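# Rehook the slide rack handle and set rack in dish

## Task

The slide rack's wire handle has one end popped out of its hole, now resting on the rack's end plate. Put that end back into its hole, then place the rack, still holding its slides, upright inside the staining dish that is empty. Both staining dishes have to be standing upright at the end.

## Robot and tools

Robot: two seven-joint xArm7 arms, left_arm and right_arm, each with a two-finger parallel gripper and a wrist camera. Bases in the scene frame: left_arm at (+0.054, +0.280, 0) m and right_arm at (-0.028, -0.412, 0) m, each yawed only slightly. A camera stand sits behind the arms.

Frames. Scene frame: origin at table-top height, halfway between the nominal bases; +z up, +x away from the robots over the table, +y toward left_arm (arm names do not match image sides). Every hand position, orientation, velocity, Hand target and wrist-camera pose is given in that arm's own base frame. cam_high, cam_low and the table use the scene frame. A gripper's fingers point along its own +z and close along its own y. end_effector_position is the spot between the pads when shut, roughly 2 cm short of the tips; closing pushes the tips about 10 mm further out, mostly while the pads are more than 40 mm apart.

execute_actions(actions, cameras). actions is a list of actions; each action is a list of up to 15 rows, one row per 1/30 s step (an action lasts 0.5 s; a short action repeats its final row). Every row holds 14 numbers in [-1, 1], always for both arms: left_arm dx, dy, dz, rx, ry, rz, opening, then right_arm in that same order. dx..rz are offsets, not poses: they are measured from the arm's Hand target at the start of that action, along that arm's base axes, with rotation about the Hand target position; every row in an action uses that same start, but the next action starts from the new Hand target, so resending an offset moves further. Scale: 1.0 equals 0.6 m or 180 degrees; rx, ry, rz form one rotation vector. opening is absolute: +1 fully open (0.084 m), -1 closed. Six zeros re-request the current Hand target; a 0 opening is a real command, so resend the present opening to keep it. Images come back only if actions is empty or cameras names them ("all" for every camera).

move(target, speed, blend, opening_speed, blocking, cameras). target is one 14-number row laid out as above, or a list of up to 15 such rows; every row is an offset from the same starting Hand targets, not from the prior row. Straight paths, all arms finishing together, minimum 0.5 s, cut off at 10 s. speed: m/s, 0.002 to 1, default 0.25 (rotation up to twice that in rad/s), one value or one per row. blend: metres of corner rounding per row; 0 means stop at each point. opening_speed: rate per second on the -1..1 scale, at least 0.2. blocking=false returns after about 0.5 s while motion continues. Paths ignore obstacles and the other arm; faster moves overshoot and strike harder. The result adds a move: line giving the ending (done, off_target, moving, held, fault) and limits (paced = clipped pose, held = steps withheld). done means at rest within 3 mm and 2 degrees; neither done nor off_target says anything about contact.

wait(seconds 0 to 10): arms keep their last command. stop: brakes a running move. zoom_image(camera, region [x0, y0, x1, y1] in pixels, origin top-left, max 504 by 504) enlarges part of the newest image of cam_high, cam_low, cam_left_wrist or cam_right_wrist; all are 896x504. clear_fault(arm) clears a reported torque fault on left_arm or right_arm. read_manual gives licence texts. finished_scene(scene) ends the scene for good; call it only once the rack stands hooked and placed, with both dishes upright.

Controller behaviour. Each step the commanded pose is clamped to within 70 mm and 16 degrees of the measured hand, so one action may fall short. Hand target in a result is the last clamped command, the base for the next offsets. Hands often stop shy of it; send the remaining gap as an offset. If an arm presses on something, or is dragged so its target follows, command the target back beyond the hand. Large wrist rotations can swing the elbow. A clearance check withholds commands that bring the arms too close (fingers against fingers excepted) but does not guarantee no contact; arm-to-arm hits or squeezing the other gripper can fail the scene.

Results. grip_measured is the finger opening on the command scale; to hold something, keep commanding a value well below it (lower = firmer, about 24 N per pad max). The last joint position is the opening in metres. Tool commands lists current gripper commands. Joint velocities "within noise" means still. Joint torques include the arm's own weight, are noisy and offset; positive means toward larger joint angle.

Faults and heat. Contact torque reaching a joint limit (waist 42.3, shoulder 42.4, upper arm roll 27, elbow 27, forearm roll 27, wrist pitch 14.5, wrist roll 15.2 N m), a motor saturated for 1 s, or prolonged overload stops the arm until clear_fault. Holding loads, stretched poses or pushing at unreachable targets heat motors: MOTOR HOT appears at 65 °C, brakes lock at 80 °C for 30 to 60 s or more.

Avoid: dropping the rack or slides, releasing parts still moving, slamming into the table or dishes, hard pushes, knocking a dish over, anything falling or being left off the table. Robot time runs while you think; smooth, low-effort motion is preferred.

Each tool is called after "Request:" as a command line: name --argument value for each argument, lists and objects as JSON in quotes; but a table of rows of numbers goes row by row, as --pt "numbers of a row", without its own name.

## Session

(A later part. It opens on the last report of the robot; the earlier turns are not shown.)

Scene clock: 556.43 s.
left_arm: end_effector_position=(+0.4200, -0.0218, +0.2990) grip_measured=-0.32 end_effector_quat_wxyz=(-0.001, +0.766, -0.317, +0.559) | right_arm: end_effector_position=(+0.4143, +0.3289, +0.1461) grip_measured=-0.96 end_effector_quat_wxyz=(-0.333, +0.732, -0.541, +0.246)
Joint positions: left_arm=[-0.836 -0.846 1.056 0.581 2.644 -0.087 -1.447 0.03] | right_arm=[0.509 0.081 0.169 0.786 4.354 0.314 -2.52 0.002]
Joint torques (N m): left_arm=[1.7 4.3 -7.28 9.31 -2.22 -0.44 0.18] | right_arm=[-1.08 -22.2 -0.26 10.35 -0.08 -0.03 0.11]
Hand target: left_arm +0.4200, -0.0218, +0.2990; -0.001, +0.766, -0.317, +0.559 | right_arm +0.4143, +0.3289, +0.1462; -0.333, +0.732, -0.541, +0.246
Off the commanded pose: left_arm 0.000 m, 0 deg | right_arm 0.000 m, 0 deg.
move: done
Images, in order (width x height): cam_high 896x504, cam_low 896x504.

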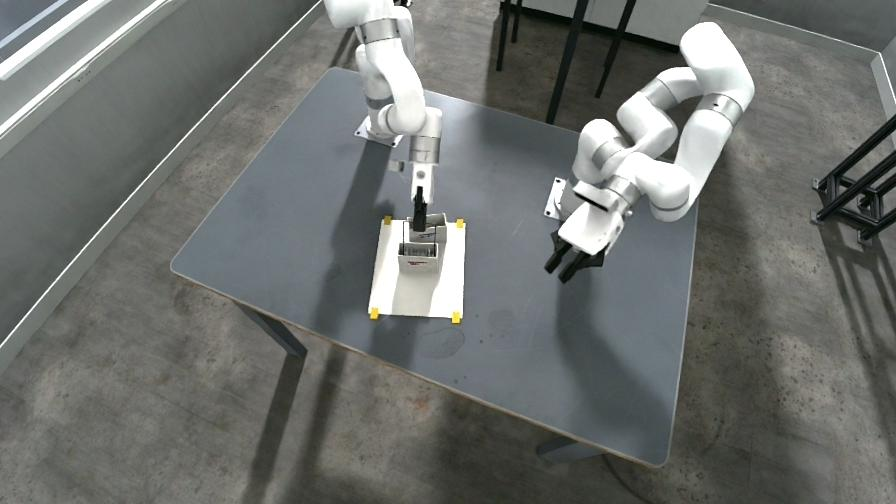

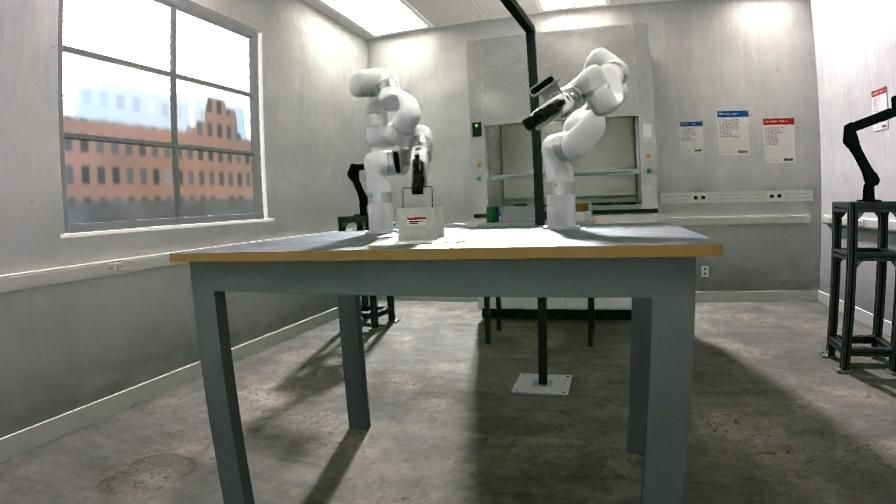

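Request:
move --pt "0 0 0 0 0 0 -0.3 0.01806 0.00552 0.00862 -0.01137 0.03719 0 -1" --pt "0 0 0 0 0 0 -0.3 0.03699 0.01131 0.01485 -0.02274 0.07438 0 -1" --pt "0 0 0 0 0 0 -0.3 0.05652 0.01728 0.01863 -0.03411 0.11157 0 -1" --pt "0 0 0 0 0 0 -0.3 0.07633 0.02334 0.0199 -0.04548 0.14876 0 -1" --speed 0.08 --blend 0.002 --cameras '["cam_high", "cam_low", "cam_right_wrist"]'

Request:
zoom_image --camera "cam_low" --region '[380, 150, 480, 250]'

Request:
zoom_image --camera "cam_high" --region '[370, 190, 470, 290]'

Scene clock: 566.80 s.
left_arm: end_effector_position=(+0.4200, -0.0218, +0.2990) grip_measured=-0.32 end_effector_quat_wxyz=(-0.001, +0.766, -0.317, +0.559) | right_arm: end_effector_position=(+0.4601, +0.3429, +0.1581) grip_measured=-0.96 end_effector_quat_wxyz=(-0.146, +0.791, -0.585, +0.108)
Joint positions: left_arm=[-0.836 -0.846 1.056 0.581 2.644 -0.087 -1.447 0.03] | right_arm=[0.339 0.227 0.338 1.058 5.879 0.533 -4.036 0.002]
Joint torques (N m): left_arm=[1.88 4.35 -7.68 9.24 -2.16 -0.5 0.23] | right_arm=[-1.03 -27.64 1.87 12.11 0.21 -1.89 -0.35]
Hand target: left_arm +0.4200, -0.0218, +0.2990; -0.001, +0.766, -0.317, +0.559 | right_arm +0.4601, +0.3429, +0.1581; -0.146, +0.791, -0.585, +0.108
Off the commanded pose: left_arm 0.000 m, 0 deg | right_arm 0.000 m, 0 deg.
move: done
camera_calibration:
cam_right_wrist: T_world_to_cam=[[-0.887189, -0.284319, -0.363398, 0.595234], [-0.285349, 0.957006, -0.0521113, -0.112297], [0.36259, 0.0574624, -0.930176, 0.0888551], [0, 0, 0, 1]] pos_world=[0.463823, 0.2716, 0.293105]
Images, in order (width x height): cam_high 896x504, cam_low 896x504, cam_right_wrist 896x504.

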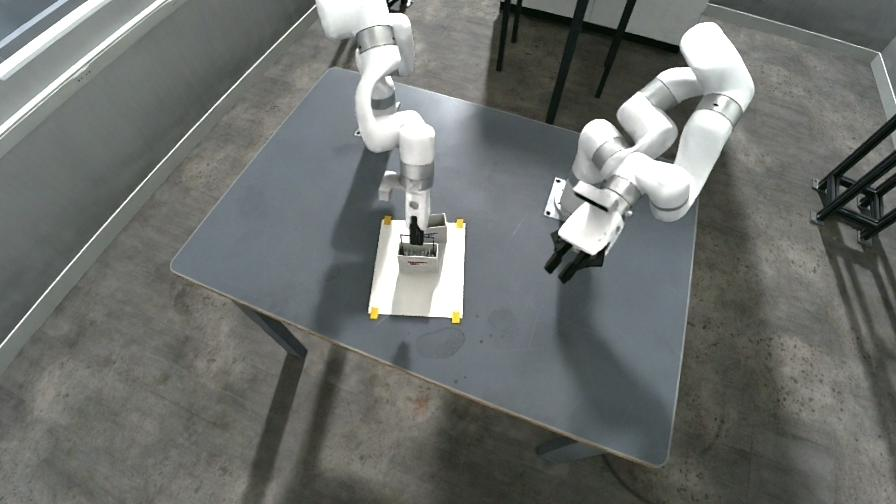

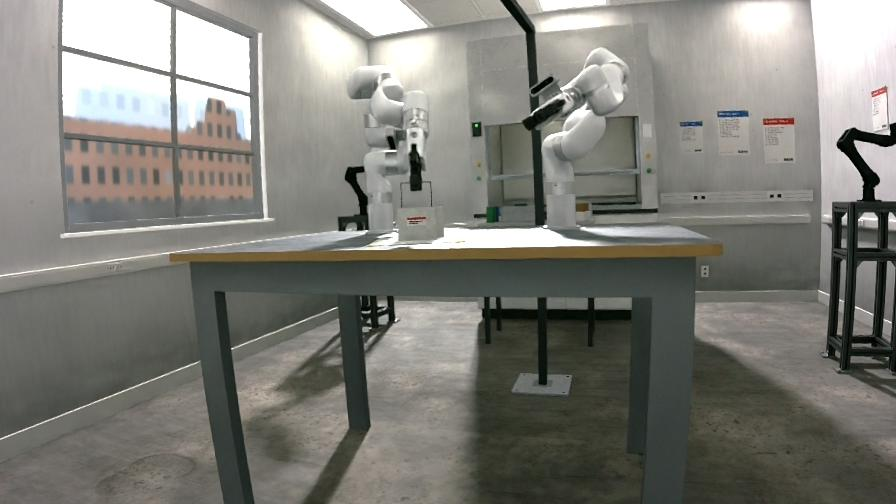

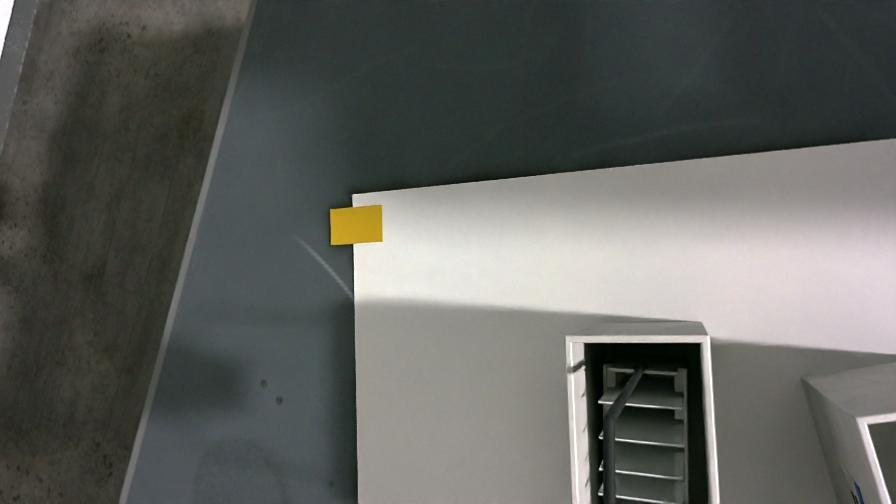

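Scaled by 5.040 from the camera's 896x504 image, which has a finer 1280x720 frame.

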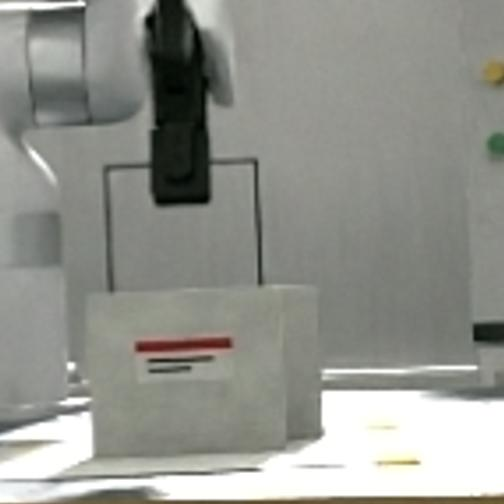

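Scaled by 5.040 from the camera's 896x504 image, which has a finer 1280x720 frame.

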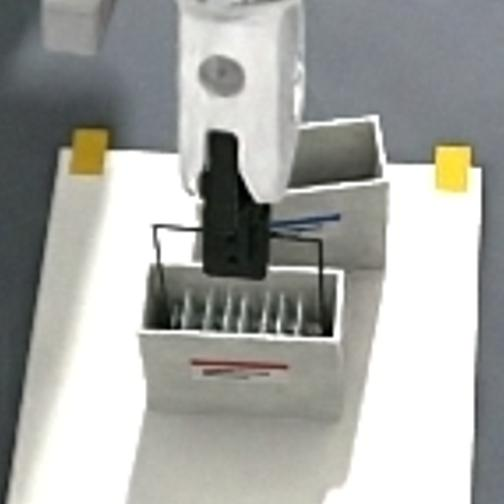

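Request:
move --target '[0, 0, 0, 0, 0, 0, -0.3, 0, 0, 0.045, 0, 0, 0, -1]' --speed 0.05 --cameras '["cam_high", "cam_low", "cam_right_wrist"]'

Request:
zoom_image --camera "cam_low" --region '[380, 150, 480, 250]'

Request:
zoom_image --camera "cam_high" --region '[390, 215, 450, 275]'

Request:
zoom_image --camera "cam_right_wrist" --region '[540, 304, 740, 504]'

Scene clock: 573.17 s.
left_arm: end_effector_position=(+0.4200, -0.0218, +0.2990) grip_measured=-0.32 end_effector_quat_wxyz=(-0.001, +0.766, -0.317, +0.559) | right_arm: end_effector_position=(+0.4601, +0.3429, +0.1851) grip_measured=-0.96 end_effector_quat_wxyz=(-0.146, +0.791, -0.585, +0.108)
Joint positions: left_arm=[-0.836 -0.846 1.056 0.581 2.644 -0.087 -1.447 0.03] | right_arm=[0.328 0.183 0.356 1.084 5.934 0.596 -4.083 0.002]
Joint torques (N m): left_arm=[1.67 4.13 -7.6 9.33 -1.94 -0.42 0.19] | right_arm=[-1 -29.07 1.53 12.38 0.07 -1.97 -0.37]
Hand target: left_arm +0.4200, -0.0218, +0.2990; -0.001, +0.766, -0.317, +0.559 | right_arm +0.4601, +0.3429, +0.1851; -0.146, +0.791, -0.585, +0.108
Off the commanded pose: left_arm 0.000 m, 0 deg | right_arm 0.000 m, 0 deg.
move: done
camera_calibration:
cam_right_wrist: T_world_to_cam=[[-0.88723, -0.284297, -0.363317, 0.605032], [-0.285333, 0.957013, -0.0520745, -0.110911], [0.362503, 0.0574643, -0.930209, 0.11402], [0, 0, 0, 1]] pos_world=[0.463823, 0.2716, 0.320105]
Images, in order (width x height): cam_high 896x504, cam_low 896x504, cam_right_wrist 896x504.

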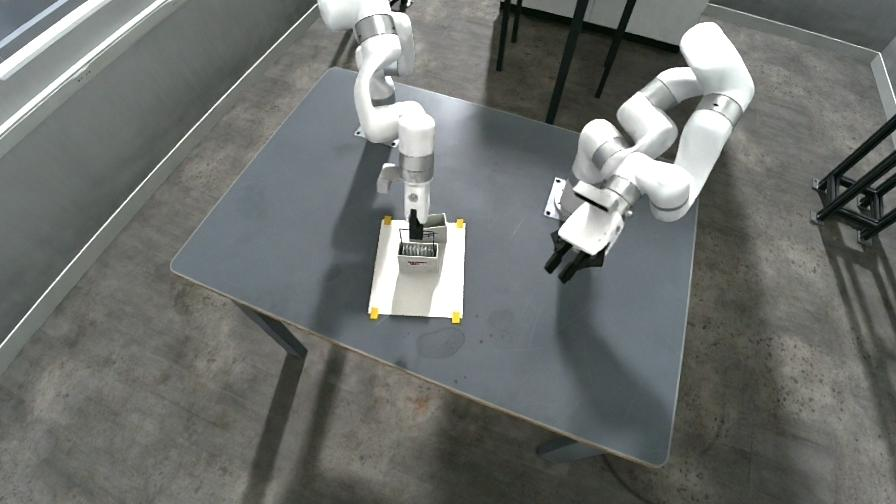

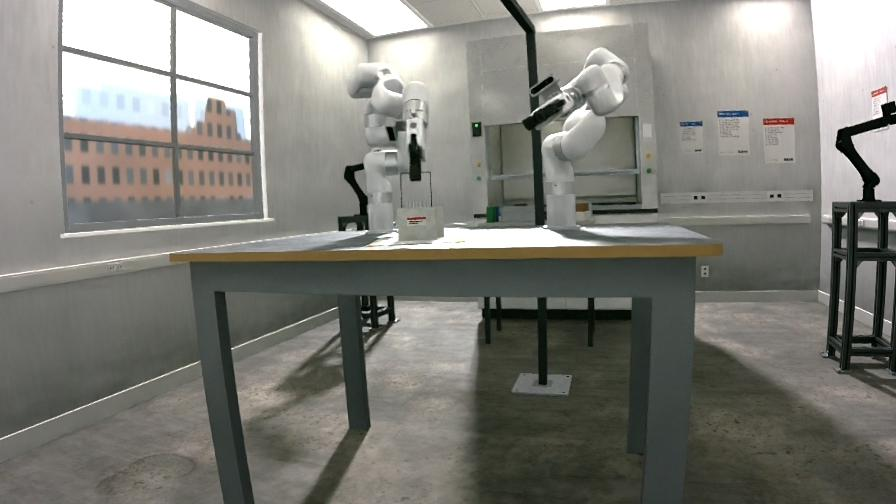

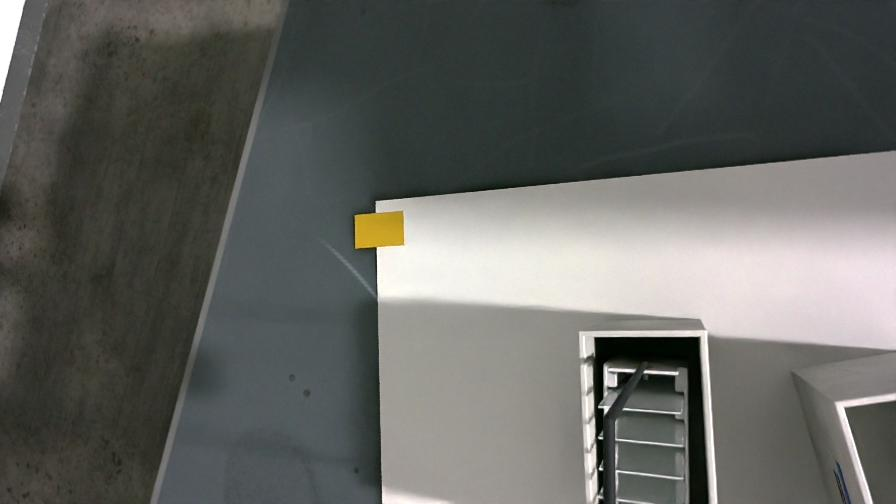

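Scaled by 5.040 from the camera's 896x504 image, which has a finer 1280x720 frame.

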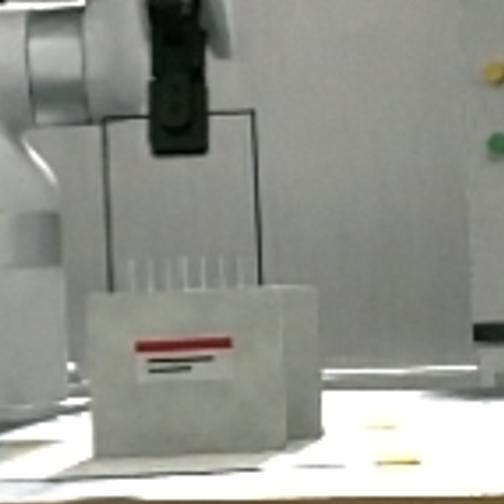

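Scaled by 8.400 from the camera's 896x504 image, which has a finer 1280x720 frame.

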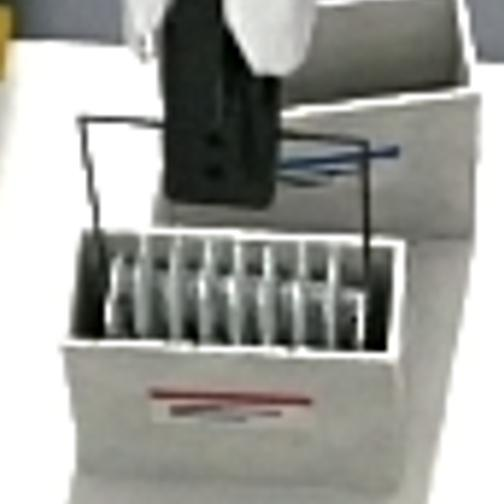

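Scaled by 2.520 from the camera's 896x504 image, which has a finer 1280x720 frame.

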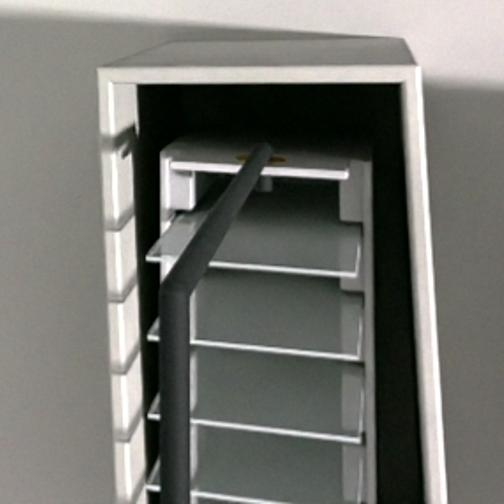

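Request:
move --pt "0 0 0 0 0 0 -0.3 0 0 0.144 0 0 0 -1" --pt "0 0 0 0 0 0 -0.3 -0.0732 -0.0166 0.144 0 0 0.037 -1" --speed 0.07 --blend 0.005 --cameras '["cam_high", "cam_low", "cam_right_wrist"]'

Scene clock: 584.53 s.
left_arm: end_effector_position=(+0.4200, -0.0218, +0.2990) grip_measured=-0.32 end_effector_quat_wxyz=(-0.001, +0.766, -0.317, +0.559) | right_arm: end_effector_position=(+0.4162, +0.3330, +0.2715) grip_measured=-0.96 end_effector_quat_wxyz=(-0.152, +0.823, -0.538, +0.100)
Joint positions: left_arm=[-0.836 -0.846 1.056 0.581 2.644 -0.087 -1.447 0.03] | right_arm=[0.315 -0.068 0.385 1.05 6.172 0.766 -4.355 0.002]
Joint torques (N m): left_arm=[1.55 4.33 -7.67 9.27 -1.93 -0.47 0.17] | right_arm=[0.03 -23.23 -0.94 12.26 0.05 -2.6 -0.38]
Hand target: left_arm +0.4200, -0.0218, +0.2990; -0.001, +0.766, -0.317, +0.559 | right_arm +0.4162, +0.3330, +0.2715; -0.152, +0.823, -0.538, +0.100
Off the commanded pose: left_arm 0.000 m, 0 deg | right_arm 0.000 m, 0 deg.
move: done
camera_calibration:
cam_right_wrist: T_world_to_cam=[[-0.848254, -0.385284, -0.363348, 0.612136], [-0.394376, 0.917467, -0.0521652, -0.050806], [0.353458, 0.0990465, -0.930192, 0.200752], [0, 0, 0, 1]] pos_world=[0.428253, 0.262575, 0.406506]
Images, in order (width x height): cam_high 896x504, cam_low 896x504, cam_right_wrist 896x504.

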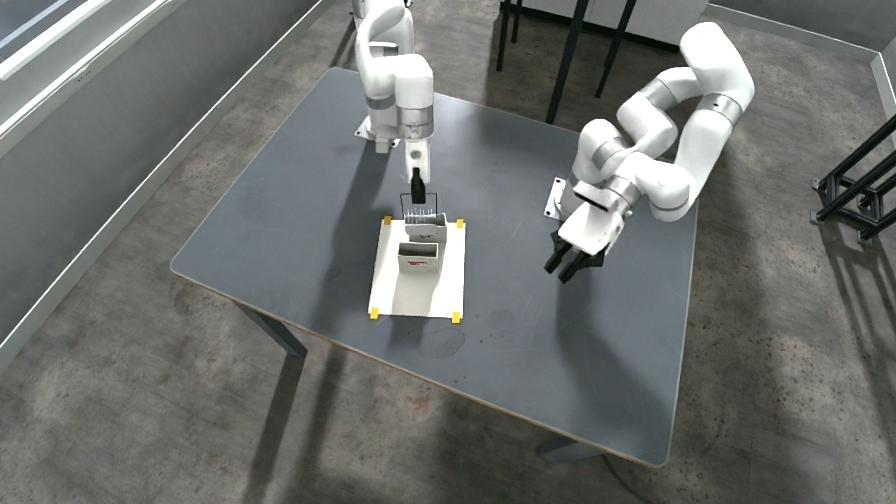

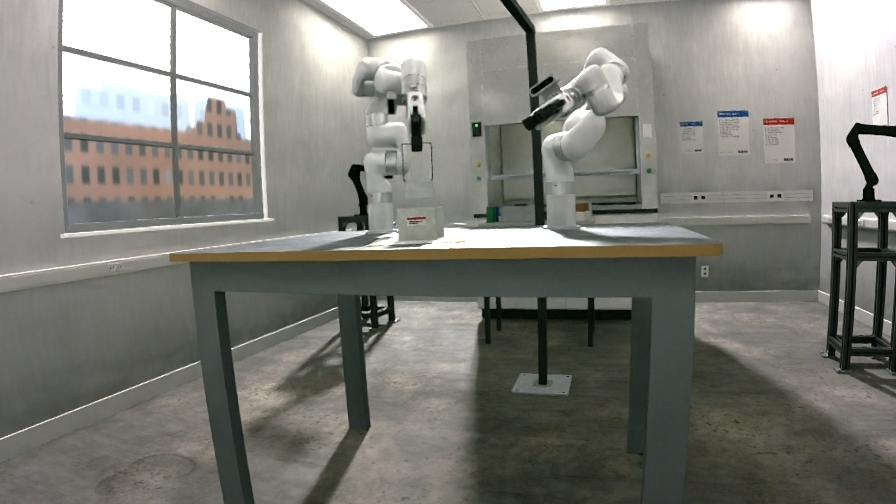

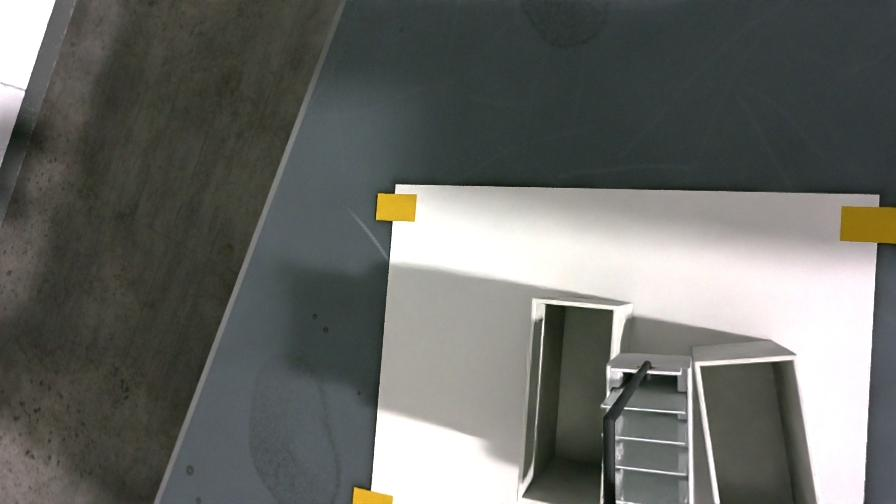

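Request:
zoom_image --camera "cam_right_wrist" --region '[590, 284, 850, 504]'

Request:
zoom_image --camera "cam_low" --region '[380, 130, 480, 250]'

Scaled by 1.938 from the camera's 896x504 image, which has a finer 1280x720 frame.

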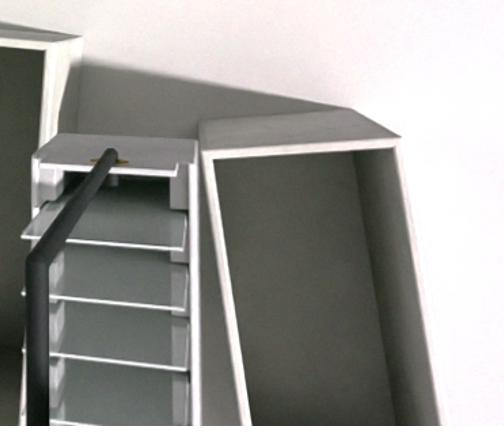

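Scaled by 4.200 from the camera's 896x504 image, which has a finer 1280x720 frame.

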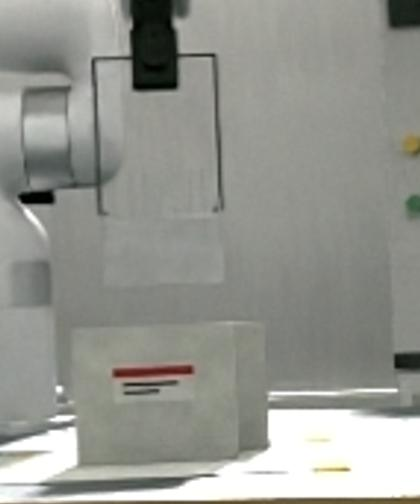

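Request:
move --pt "0 0 0 0 0 0 -0.3 -0.0745 -0.0083 -0.0275 0 0 0.012 -1" --pt "0 0 0 0 0 0 -0.3 -0.0745 -0.0083 -0.0275 0 0 0.037 -1" --speed 0.06 --blend 0.003 --cameras '["cam_high", "cam_low", "cam_right_wrist"]'

Request:
zoom_image --camera "cam_right_wrist" --region '[560, 264, 800, 504]'

Request:
zoom_image --camera "cam_high" --region '[380, 190, 460, 270]'

Scene clock: 609.13 s.
left_arm: end_effector_position=(+0.4200, -0.0218, +0.2990) grip_measured=-0.32 end_effector_quat_wxyz=(-0.001, +0.766, -0.317, +0.559) | right_arm: end_effector_position=(+0.3715, +0.3280, +0.2550) grip_measured=-0.96 end_effector_quat_wxyz=(-0.158, +0.853, -0.489, +0.091)
Joint positions: left_arm=[-0.836 -0.846 1.056 0.581 2.644 -0.087 -1.447 0.03] | right_arm=[0.363 -0.19 0.371 0.879 6.273 0.699 -4.496 0.002]
Joint torques (N m): left_arm=[1.57 4.41 -7.58 9.2 -1.77 -0.56 0.24] | right_arm=[0.06 -19.75 -1.52 12.12 0.08 -2.72 -0.35]
Hand target: left_arm +0.4200, -0.0218, +0.2990; -0.001, +0.766, -0.317, +0.559 | right_arm +0.3715, +0.3280, +0.2550; -0.158, +0.853, -0.489, +0.091
Off the commanded pose: left_arm 0.000 m, 0 deg | right_arm 0.000 m, 0 deg.
move: done
camera_calibration:
cam_right_wrist: T_world_to_cam=[[-0.797846, -0.481052, -0.363359, 0.578953], [-0.498135, 0.865533, -0.0520997, -0.00919503], [0.339562, 0.139434, -0.930191, 0.193634], [0, 0, 0, 1]] pos_world=[0.391584, 0.259466, 0.390005]
Images, in order (width x height): cam_high 896x504, cam_low 896x504, cam_right_wrist 896x504.

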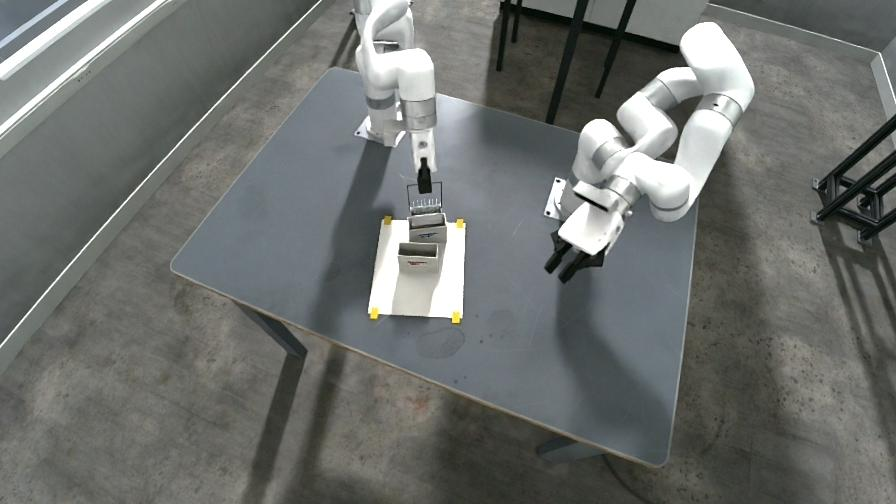

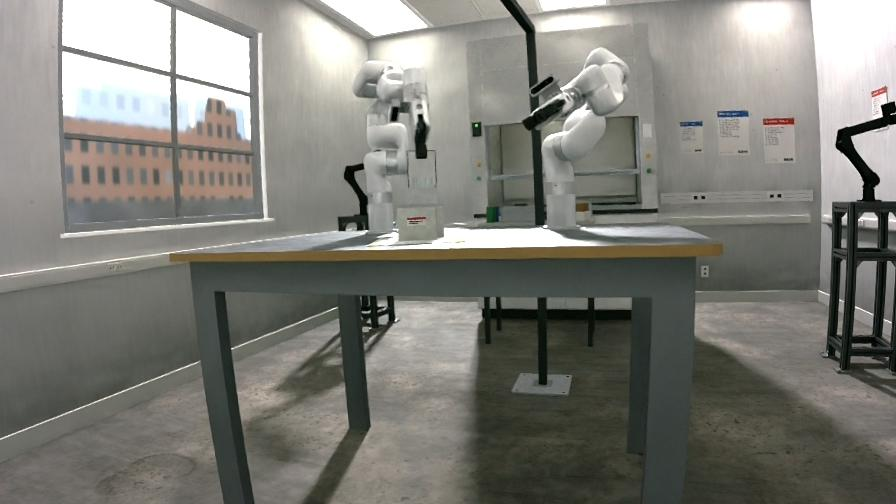

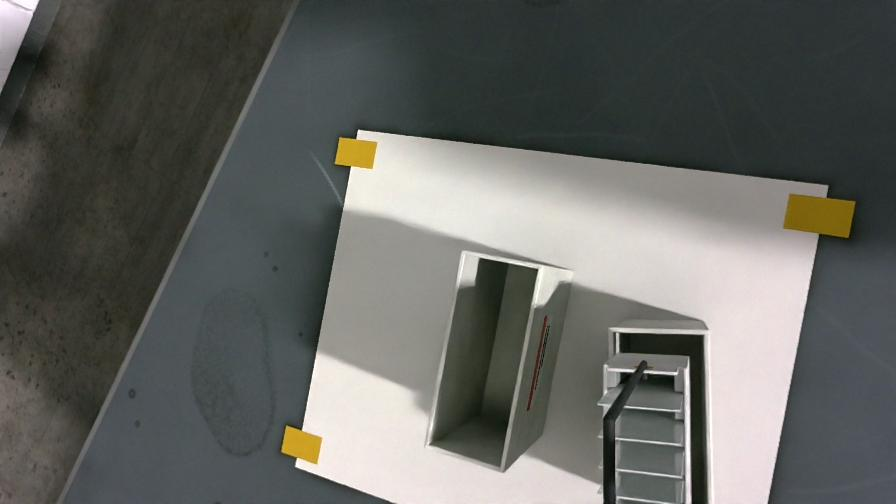

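Scaled by 2.100 from the camera's 896x504 image, which has a finer 1280x720 frame.

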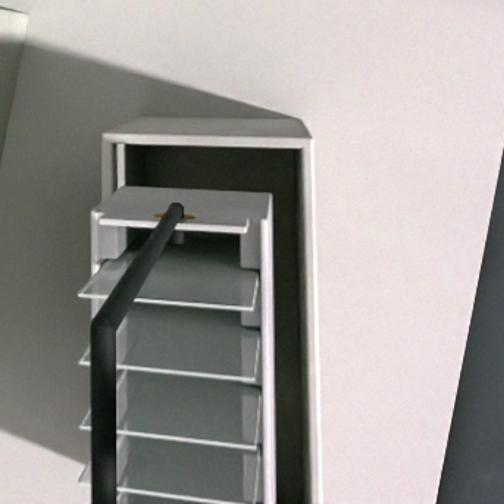

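Scaled by 6.300 from the camera's 896x504 image, which has a finer 1280x720 frame.

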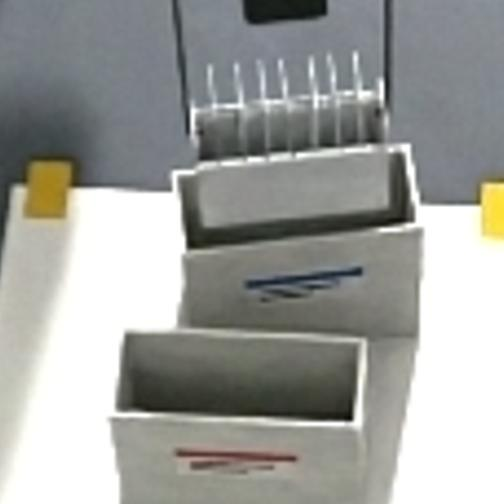

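Request:
move --pt "0 0 0 0 0 0 -0.3 -0.007 0.0015 -0.0167 0 0 0 -1" --pt "0 0 0 0 0 0 -0.3 -0.007 0.0015 -0.0333 0 0 0 -1" --speed 0.05 --blend 0.002 --cameras '["cam_high", "cam_low", "cam_right_wrist"]'

Request:
zoom_image --camera "cam_right_wrist" --region '[560, 264, 800, 504]'

Request:
zoom_image --camera "cam_high" --region '[400, 200, 460, 240]'

Scene clock: 624.50 s.
left_arm: end_effector_position=(+0.4200, -0.0218, +0.2990) grip_measured=-0.32 end_effector_quat_wxyz=(-0.001, +0.766, -0.317, +0.559) | right_arm: end_effector_position=(+0.3673, +0.3289, +0.2350) grip_measured=-0.96 end_effector_quat_wxyz=(-0.158, +0.853, -0.489, +0.091)
Joint positions: left_arm=[-0.836 -0.846 1.056 0.581 2.644 -0.087 -1.447 0.03] | right_arm=[0.363 -0.176 0.381 0.834 6.26 0.64 -4.476 0.002]
Joint torques (N m): left_arm=[1.45 4.22 -7.74 9.06 -1.74 -0.53 0.28] | right_arm=[-1.1 -17.76 -0.54 11.88 -0.54 -2.69 0.2]
Hand target: left_arm +0.4200, -0.0218, +0.2990; -0.001, +0.766, -0.317, +0.559 | right_arm +0.3673, +0.3289, +0.2350; -0.158, +0.853, -0.489, +0.091
Off the commanded pose: left_arm 0.000 m, 0 deg | right_arm 0.000 m, 0 deg.
move: done
camera_calibration:
cam_right_wrist: T_world_to_cam=[[-0.797864, -0.481021, -0.363361, 0.568803], [-0.498106, 0.86555, -0.0520865, -0.0131237], [0.339562, 0.139435, -0.930191, 0.176424], [0, 0, 0, 1]] pos_world=[0.387384, 0.260366, 0.370105]
Images, in order (width x height): cam_high 896x504, cam_low 896x504, cam_right_wrist 896x504.

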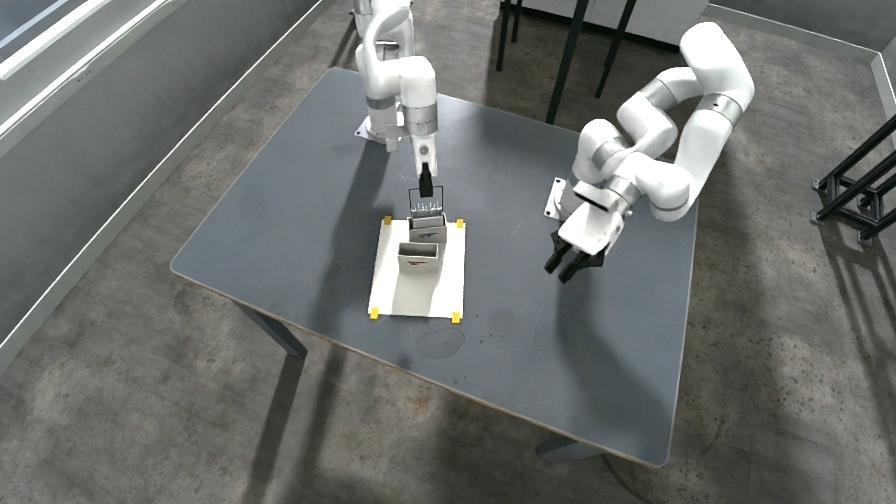

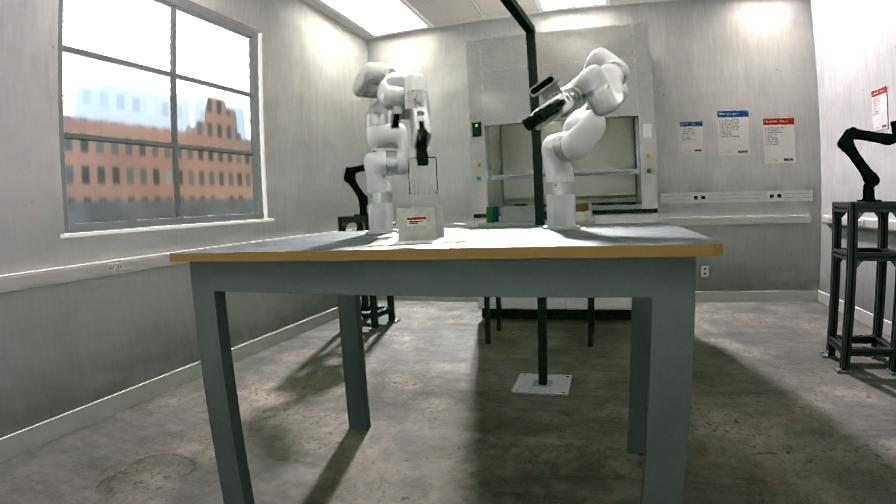

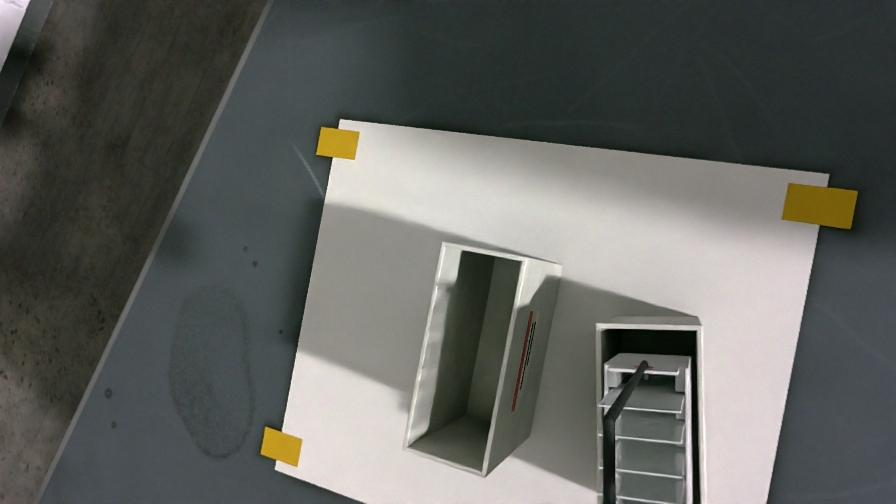

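Scaled by 2.100 from the camera's 896x504 image, which has a finer 1280x720 frame.

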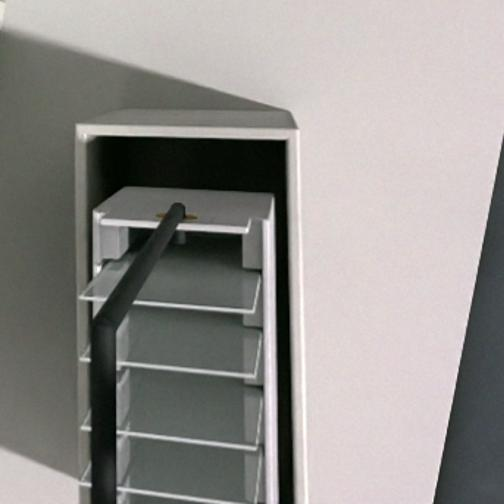

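Scaled by 8.400 from the camera's 896x504 image, which has a finer 1280x720 frame.

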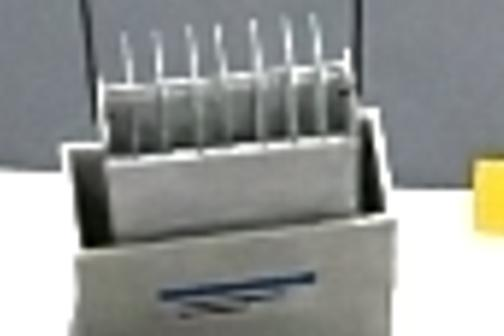

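Request:
move --pt "0 0 0 0 0 0 -0.3 0 0 -0.1083 0 0 0 -1" --pt "0 0 0 0 0 0 -0.3 0 0 -0.125 0 0 0 -1" --speed '[0.06, 0.02]' --blend '[0.002, 0]' --cameras '["cam_high", "cam_low", "cam_right_wrist"]'

Request:
zoom_image --camera "cam_right_wrist" --region '[540, 264, 780, 504]'

Request:
zoom_image --camera "cam_high" --region '[400, 200, 460, 240]'

Request:
zoom_image --camera "cam_low" --region '[380, 150, 480, 250]'

Scene clock: 638.40 s.
left_arm: end_effector_position=(+0.4200, -0.0218, +0.2990) grip_measured=-0.32 end_effector_quat_wxyz=(-0.001, +0.766, -0.317, +0.559) | right_arm: end_effector_position=(+0.3673, +0.3289, +0.1600) grip_measured=-0.96 end_effector_quat_wxyz=(-0.158, +0.853, -0.489, +0.091)
Joint positions: left_arm=[-0.836 -0.846 1.056 0.581 2.644 -0.087 -1.447 0.03] | right_arm=[0.34 -0.044 0.404 0.728 6.133 0.415 -4.368 0.002]
Joint torques (N m): left_arm=[1.44 4.03 -7.54 8.9 -1.9 -0.44 0.23] | right_arm=[-0.91 -19.4 0.17 10.98 -0.47 -2.58 0.13]
Hand target: left_arm +0.4200, -0.0218, +0.2990; -0.001, +0.766, -0.317, +0.559 | right_arm +0.3673, +0.3289, +0.1600; -0.158, +0.853, -0.489, +0.091
Off the commanded pose: left_arm 0.000 m, 0 deg | right_arm 0.000 m, 0 deg.
move: done
camera_calibration:
cam_right_wrist: T_world_to_cam=[[-0.797864, -0.481021, -0.363361, 0.541551], [-0.498106, 0.86555, -0.0520865, -0.0170302], [0.339562, 0.139435, -0.930191, 0.10666], [0, 0, 0, 1]] pos_world=[0.387384, 0.260366, 0.295105]
Images, in order (width x height): cam_high 896x504, cam_low 896x504, cam_right_wrist 896x504.

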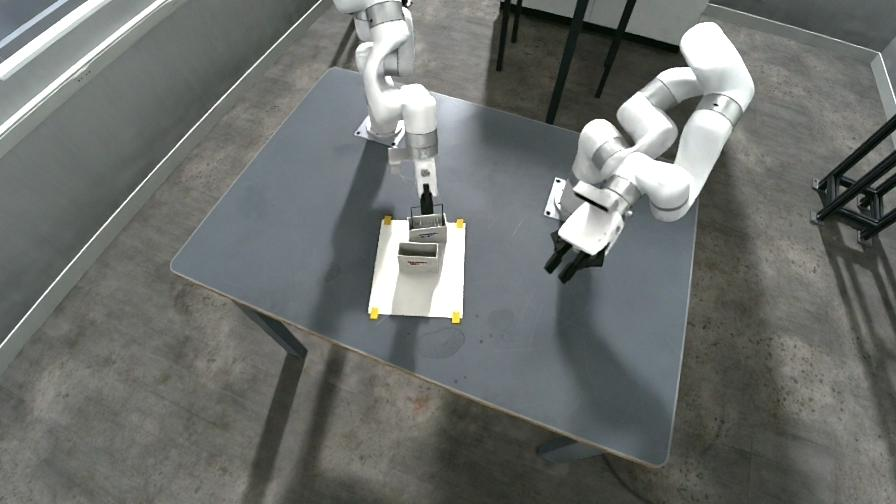

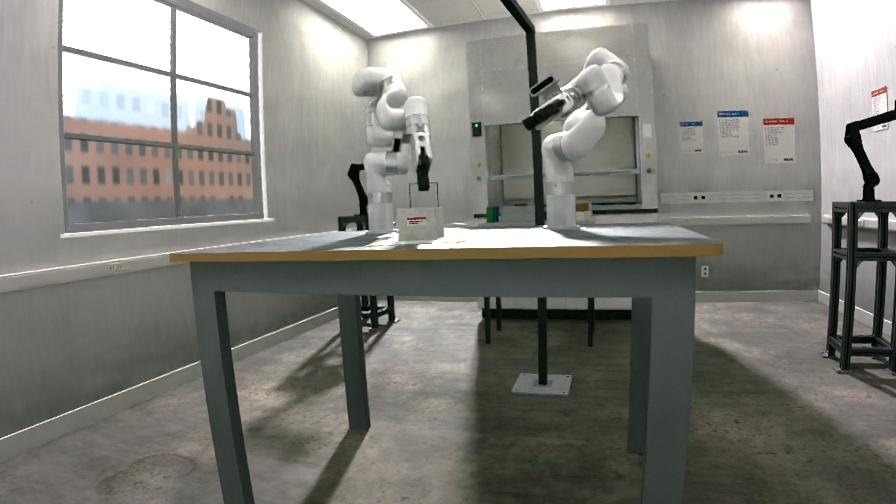

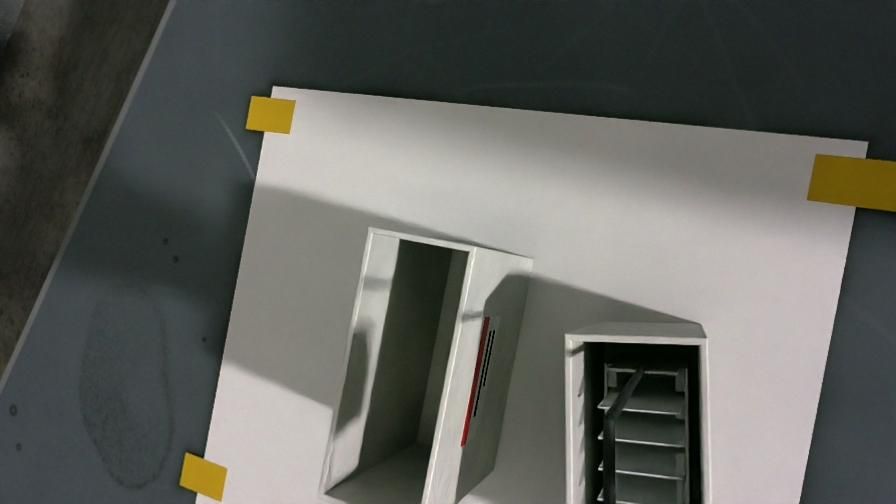

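Scaled by 2.100 from the camera's 896x504 image, which has a finer 1280x720 frame.

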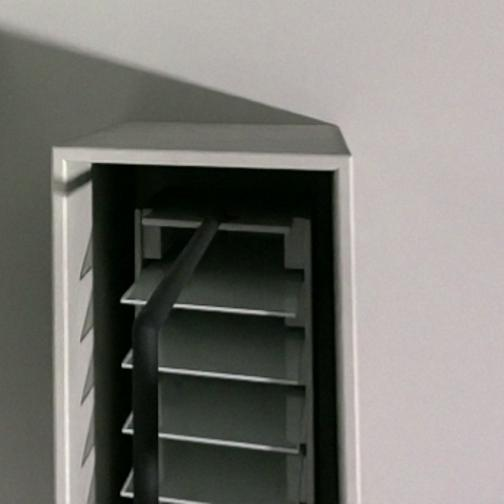

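Scaled by 8.400 from the camera's 896x504 image, which has a finer 1280x720 frame.

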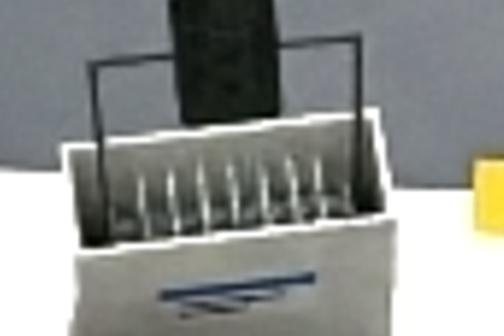

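Scaled by 5.040 from the camera's 896x504 image, which has a finer 1280x720 frame.

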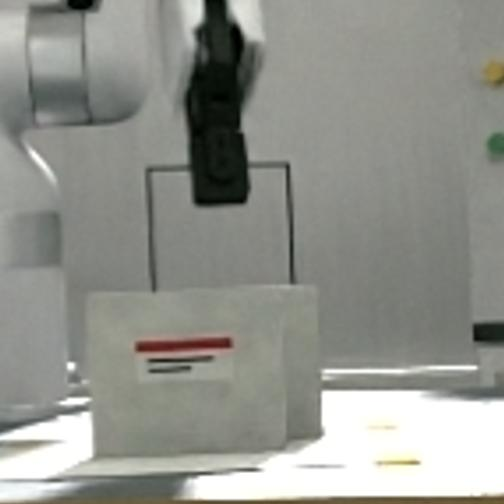

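Request:
move --target '[0, 0, 0, 0, 0, 0, -0.3, 0, 0, -0.0025, 0, 0, 0, -1]' --speed 0.01

Request:
move --target '[0, 0, 0, 0, 0, 0, -0.3, 0, 0, -0.0017, 0, 0, 0, -1]' --speed 0.01

Scene clock: 642.43 s.
left_arm: end_effector_position=(+0.4200, -0.0218, +0.2990) grip_measured=-0.32 end_effector_quat_wxyz=(-0.001, +0.766, -0.317, +0.559) | right_arm: end_effector_position=(+0.3673, +0.3289, +0.1585) grip_measured=-0.96 end_effector_quat_wxyz=(-0.158, +0.853, -0.489, +0.091)
Joint positions: left_arm=[-0.836 -0.846 1.056 0.581 2.644 -0.087 -1.447 0.03] | right_arm=[0.339 -0.04 0.404 0.727 6.129 0.411 -4.365 0.002]
Joint torques (N m): left_arm=[1.69 4.1 -7.78 8.94 -1.74 -0.45 0.28] | right_arm=[-0.96 -19.65 0.23 11.04 -0.3 -2.59 0.06]
Hand target: left_arm +0.4200, -0.0218, +0.2990; -0.001, +0.766, -0.317, +0.559 | right_arm +0.3673, +0.3289, +0.1585; -0.158, +0.853, -0.489, +0.091
Off the commanded pose: left_arm 0.000 m, 0 deg | right_arm 0.000 m, 0 deg.
move: done

Scene clock: 643.13 s.
left_arm: end_effector_position=(+0.4200, -0.0218, +0.2990) grip_measured=-0.32 end_effector_quat_wxyz=(-0.001, +0.766, -0.317, +0.559) | right_arm: end_effector_position=(+0.3673, +0.3289, +0.1575) grip_measured=-0.96 end_effector_quat_wxyz=(-0.158, +0.853, -0.489, +0.091)
Joint positions: left_arm=[-0.836 -0.846 1.056 0.581 2.644 -0.087 -1.447 0.03] | right_arm=[0.339 -0.038 0.404 0.726 6.126 0.407 -4.362 0.002]
Joint torques (N m): left_arm=[1.48 3.81 -7.55 9.07 -1.83 -0.45 0.22] | right_arm=[-0.91 -18.89 0.22 10.47 -0.31 -2.51 0.15]
Hand target: left_arm +0.4200, -0.0218, +0.2990; -0.001, +0.766, -0.317, +0.559 | right_arm +0.3673, +0.3289, +0.1575; -0.158, +0.853, -0.489, +0.091
Off the commanded pose: left_arm 0.000 m, 0 deg | right_arm 0.000 m, 0 deg.
move: done

Request:
move --target '[0, 0, 0, 0, 0, 0, -0.3, 0, 0, -0.0013, 0, 0, 0, -1]' --speed 0.01

Scene clock: 646.67 s.
left_arm: end_effector_position=(+0.4200, -0.0218, +0.2990) grip_measured=-0.32 end_effector_quat_wxyz=(-0.001, +0.766, -0.317, +0.559) | right_arm: end_effector_position=(+0.3673, +0.3289, +0.1568) grip_measured=-0.96 end_effector_quat_wxyz=(-0.158, +0.853, -0.489, +0.091)
Joint positions: left_arm=[-0.836 -0.846 1.056 0.581 2.644 -0.087 -1.447 0.03] | right_arm=[0.339 -0.036 0.405 0.725 6.123 0.405 -4.361 0.002]
Joint torques (N m): left_arm=[1.15 4.12 -7.47 9.01 -1.66 -0.42 0.18] | right_arm=[-0.87 -17.26 0.48 9.47 -0.53 -2.06 0.16]
Hand target: left_arm +0.4200, -0.0218, +0.2990; -0.001, +0.766, -0.317, +0.559 | right_arm +0.3673, +0.3289, +0.1567; -0.158, +0.853, -0.489, +0.091
Off the commanded pose: left_arm 0.000 m, 0 deg | right_arm 0.000 m, 0 deg.
move: done


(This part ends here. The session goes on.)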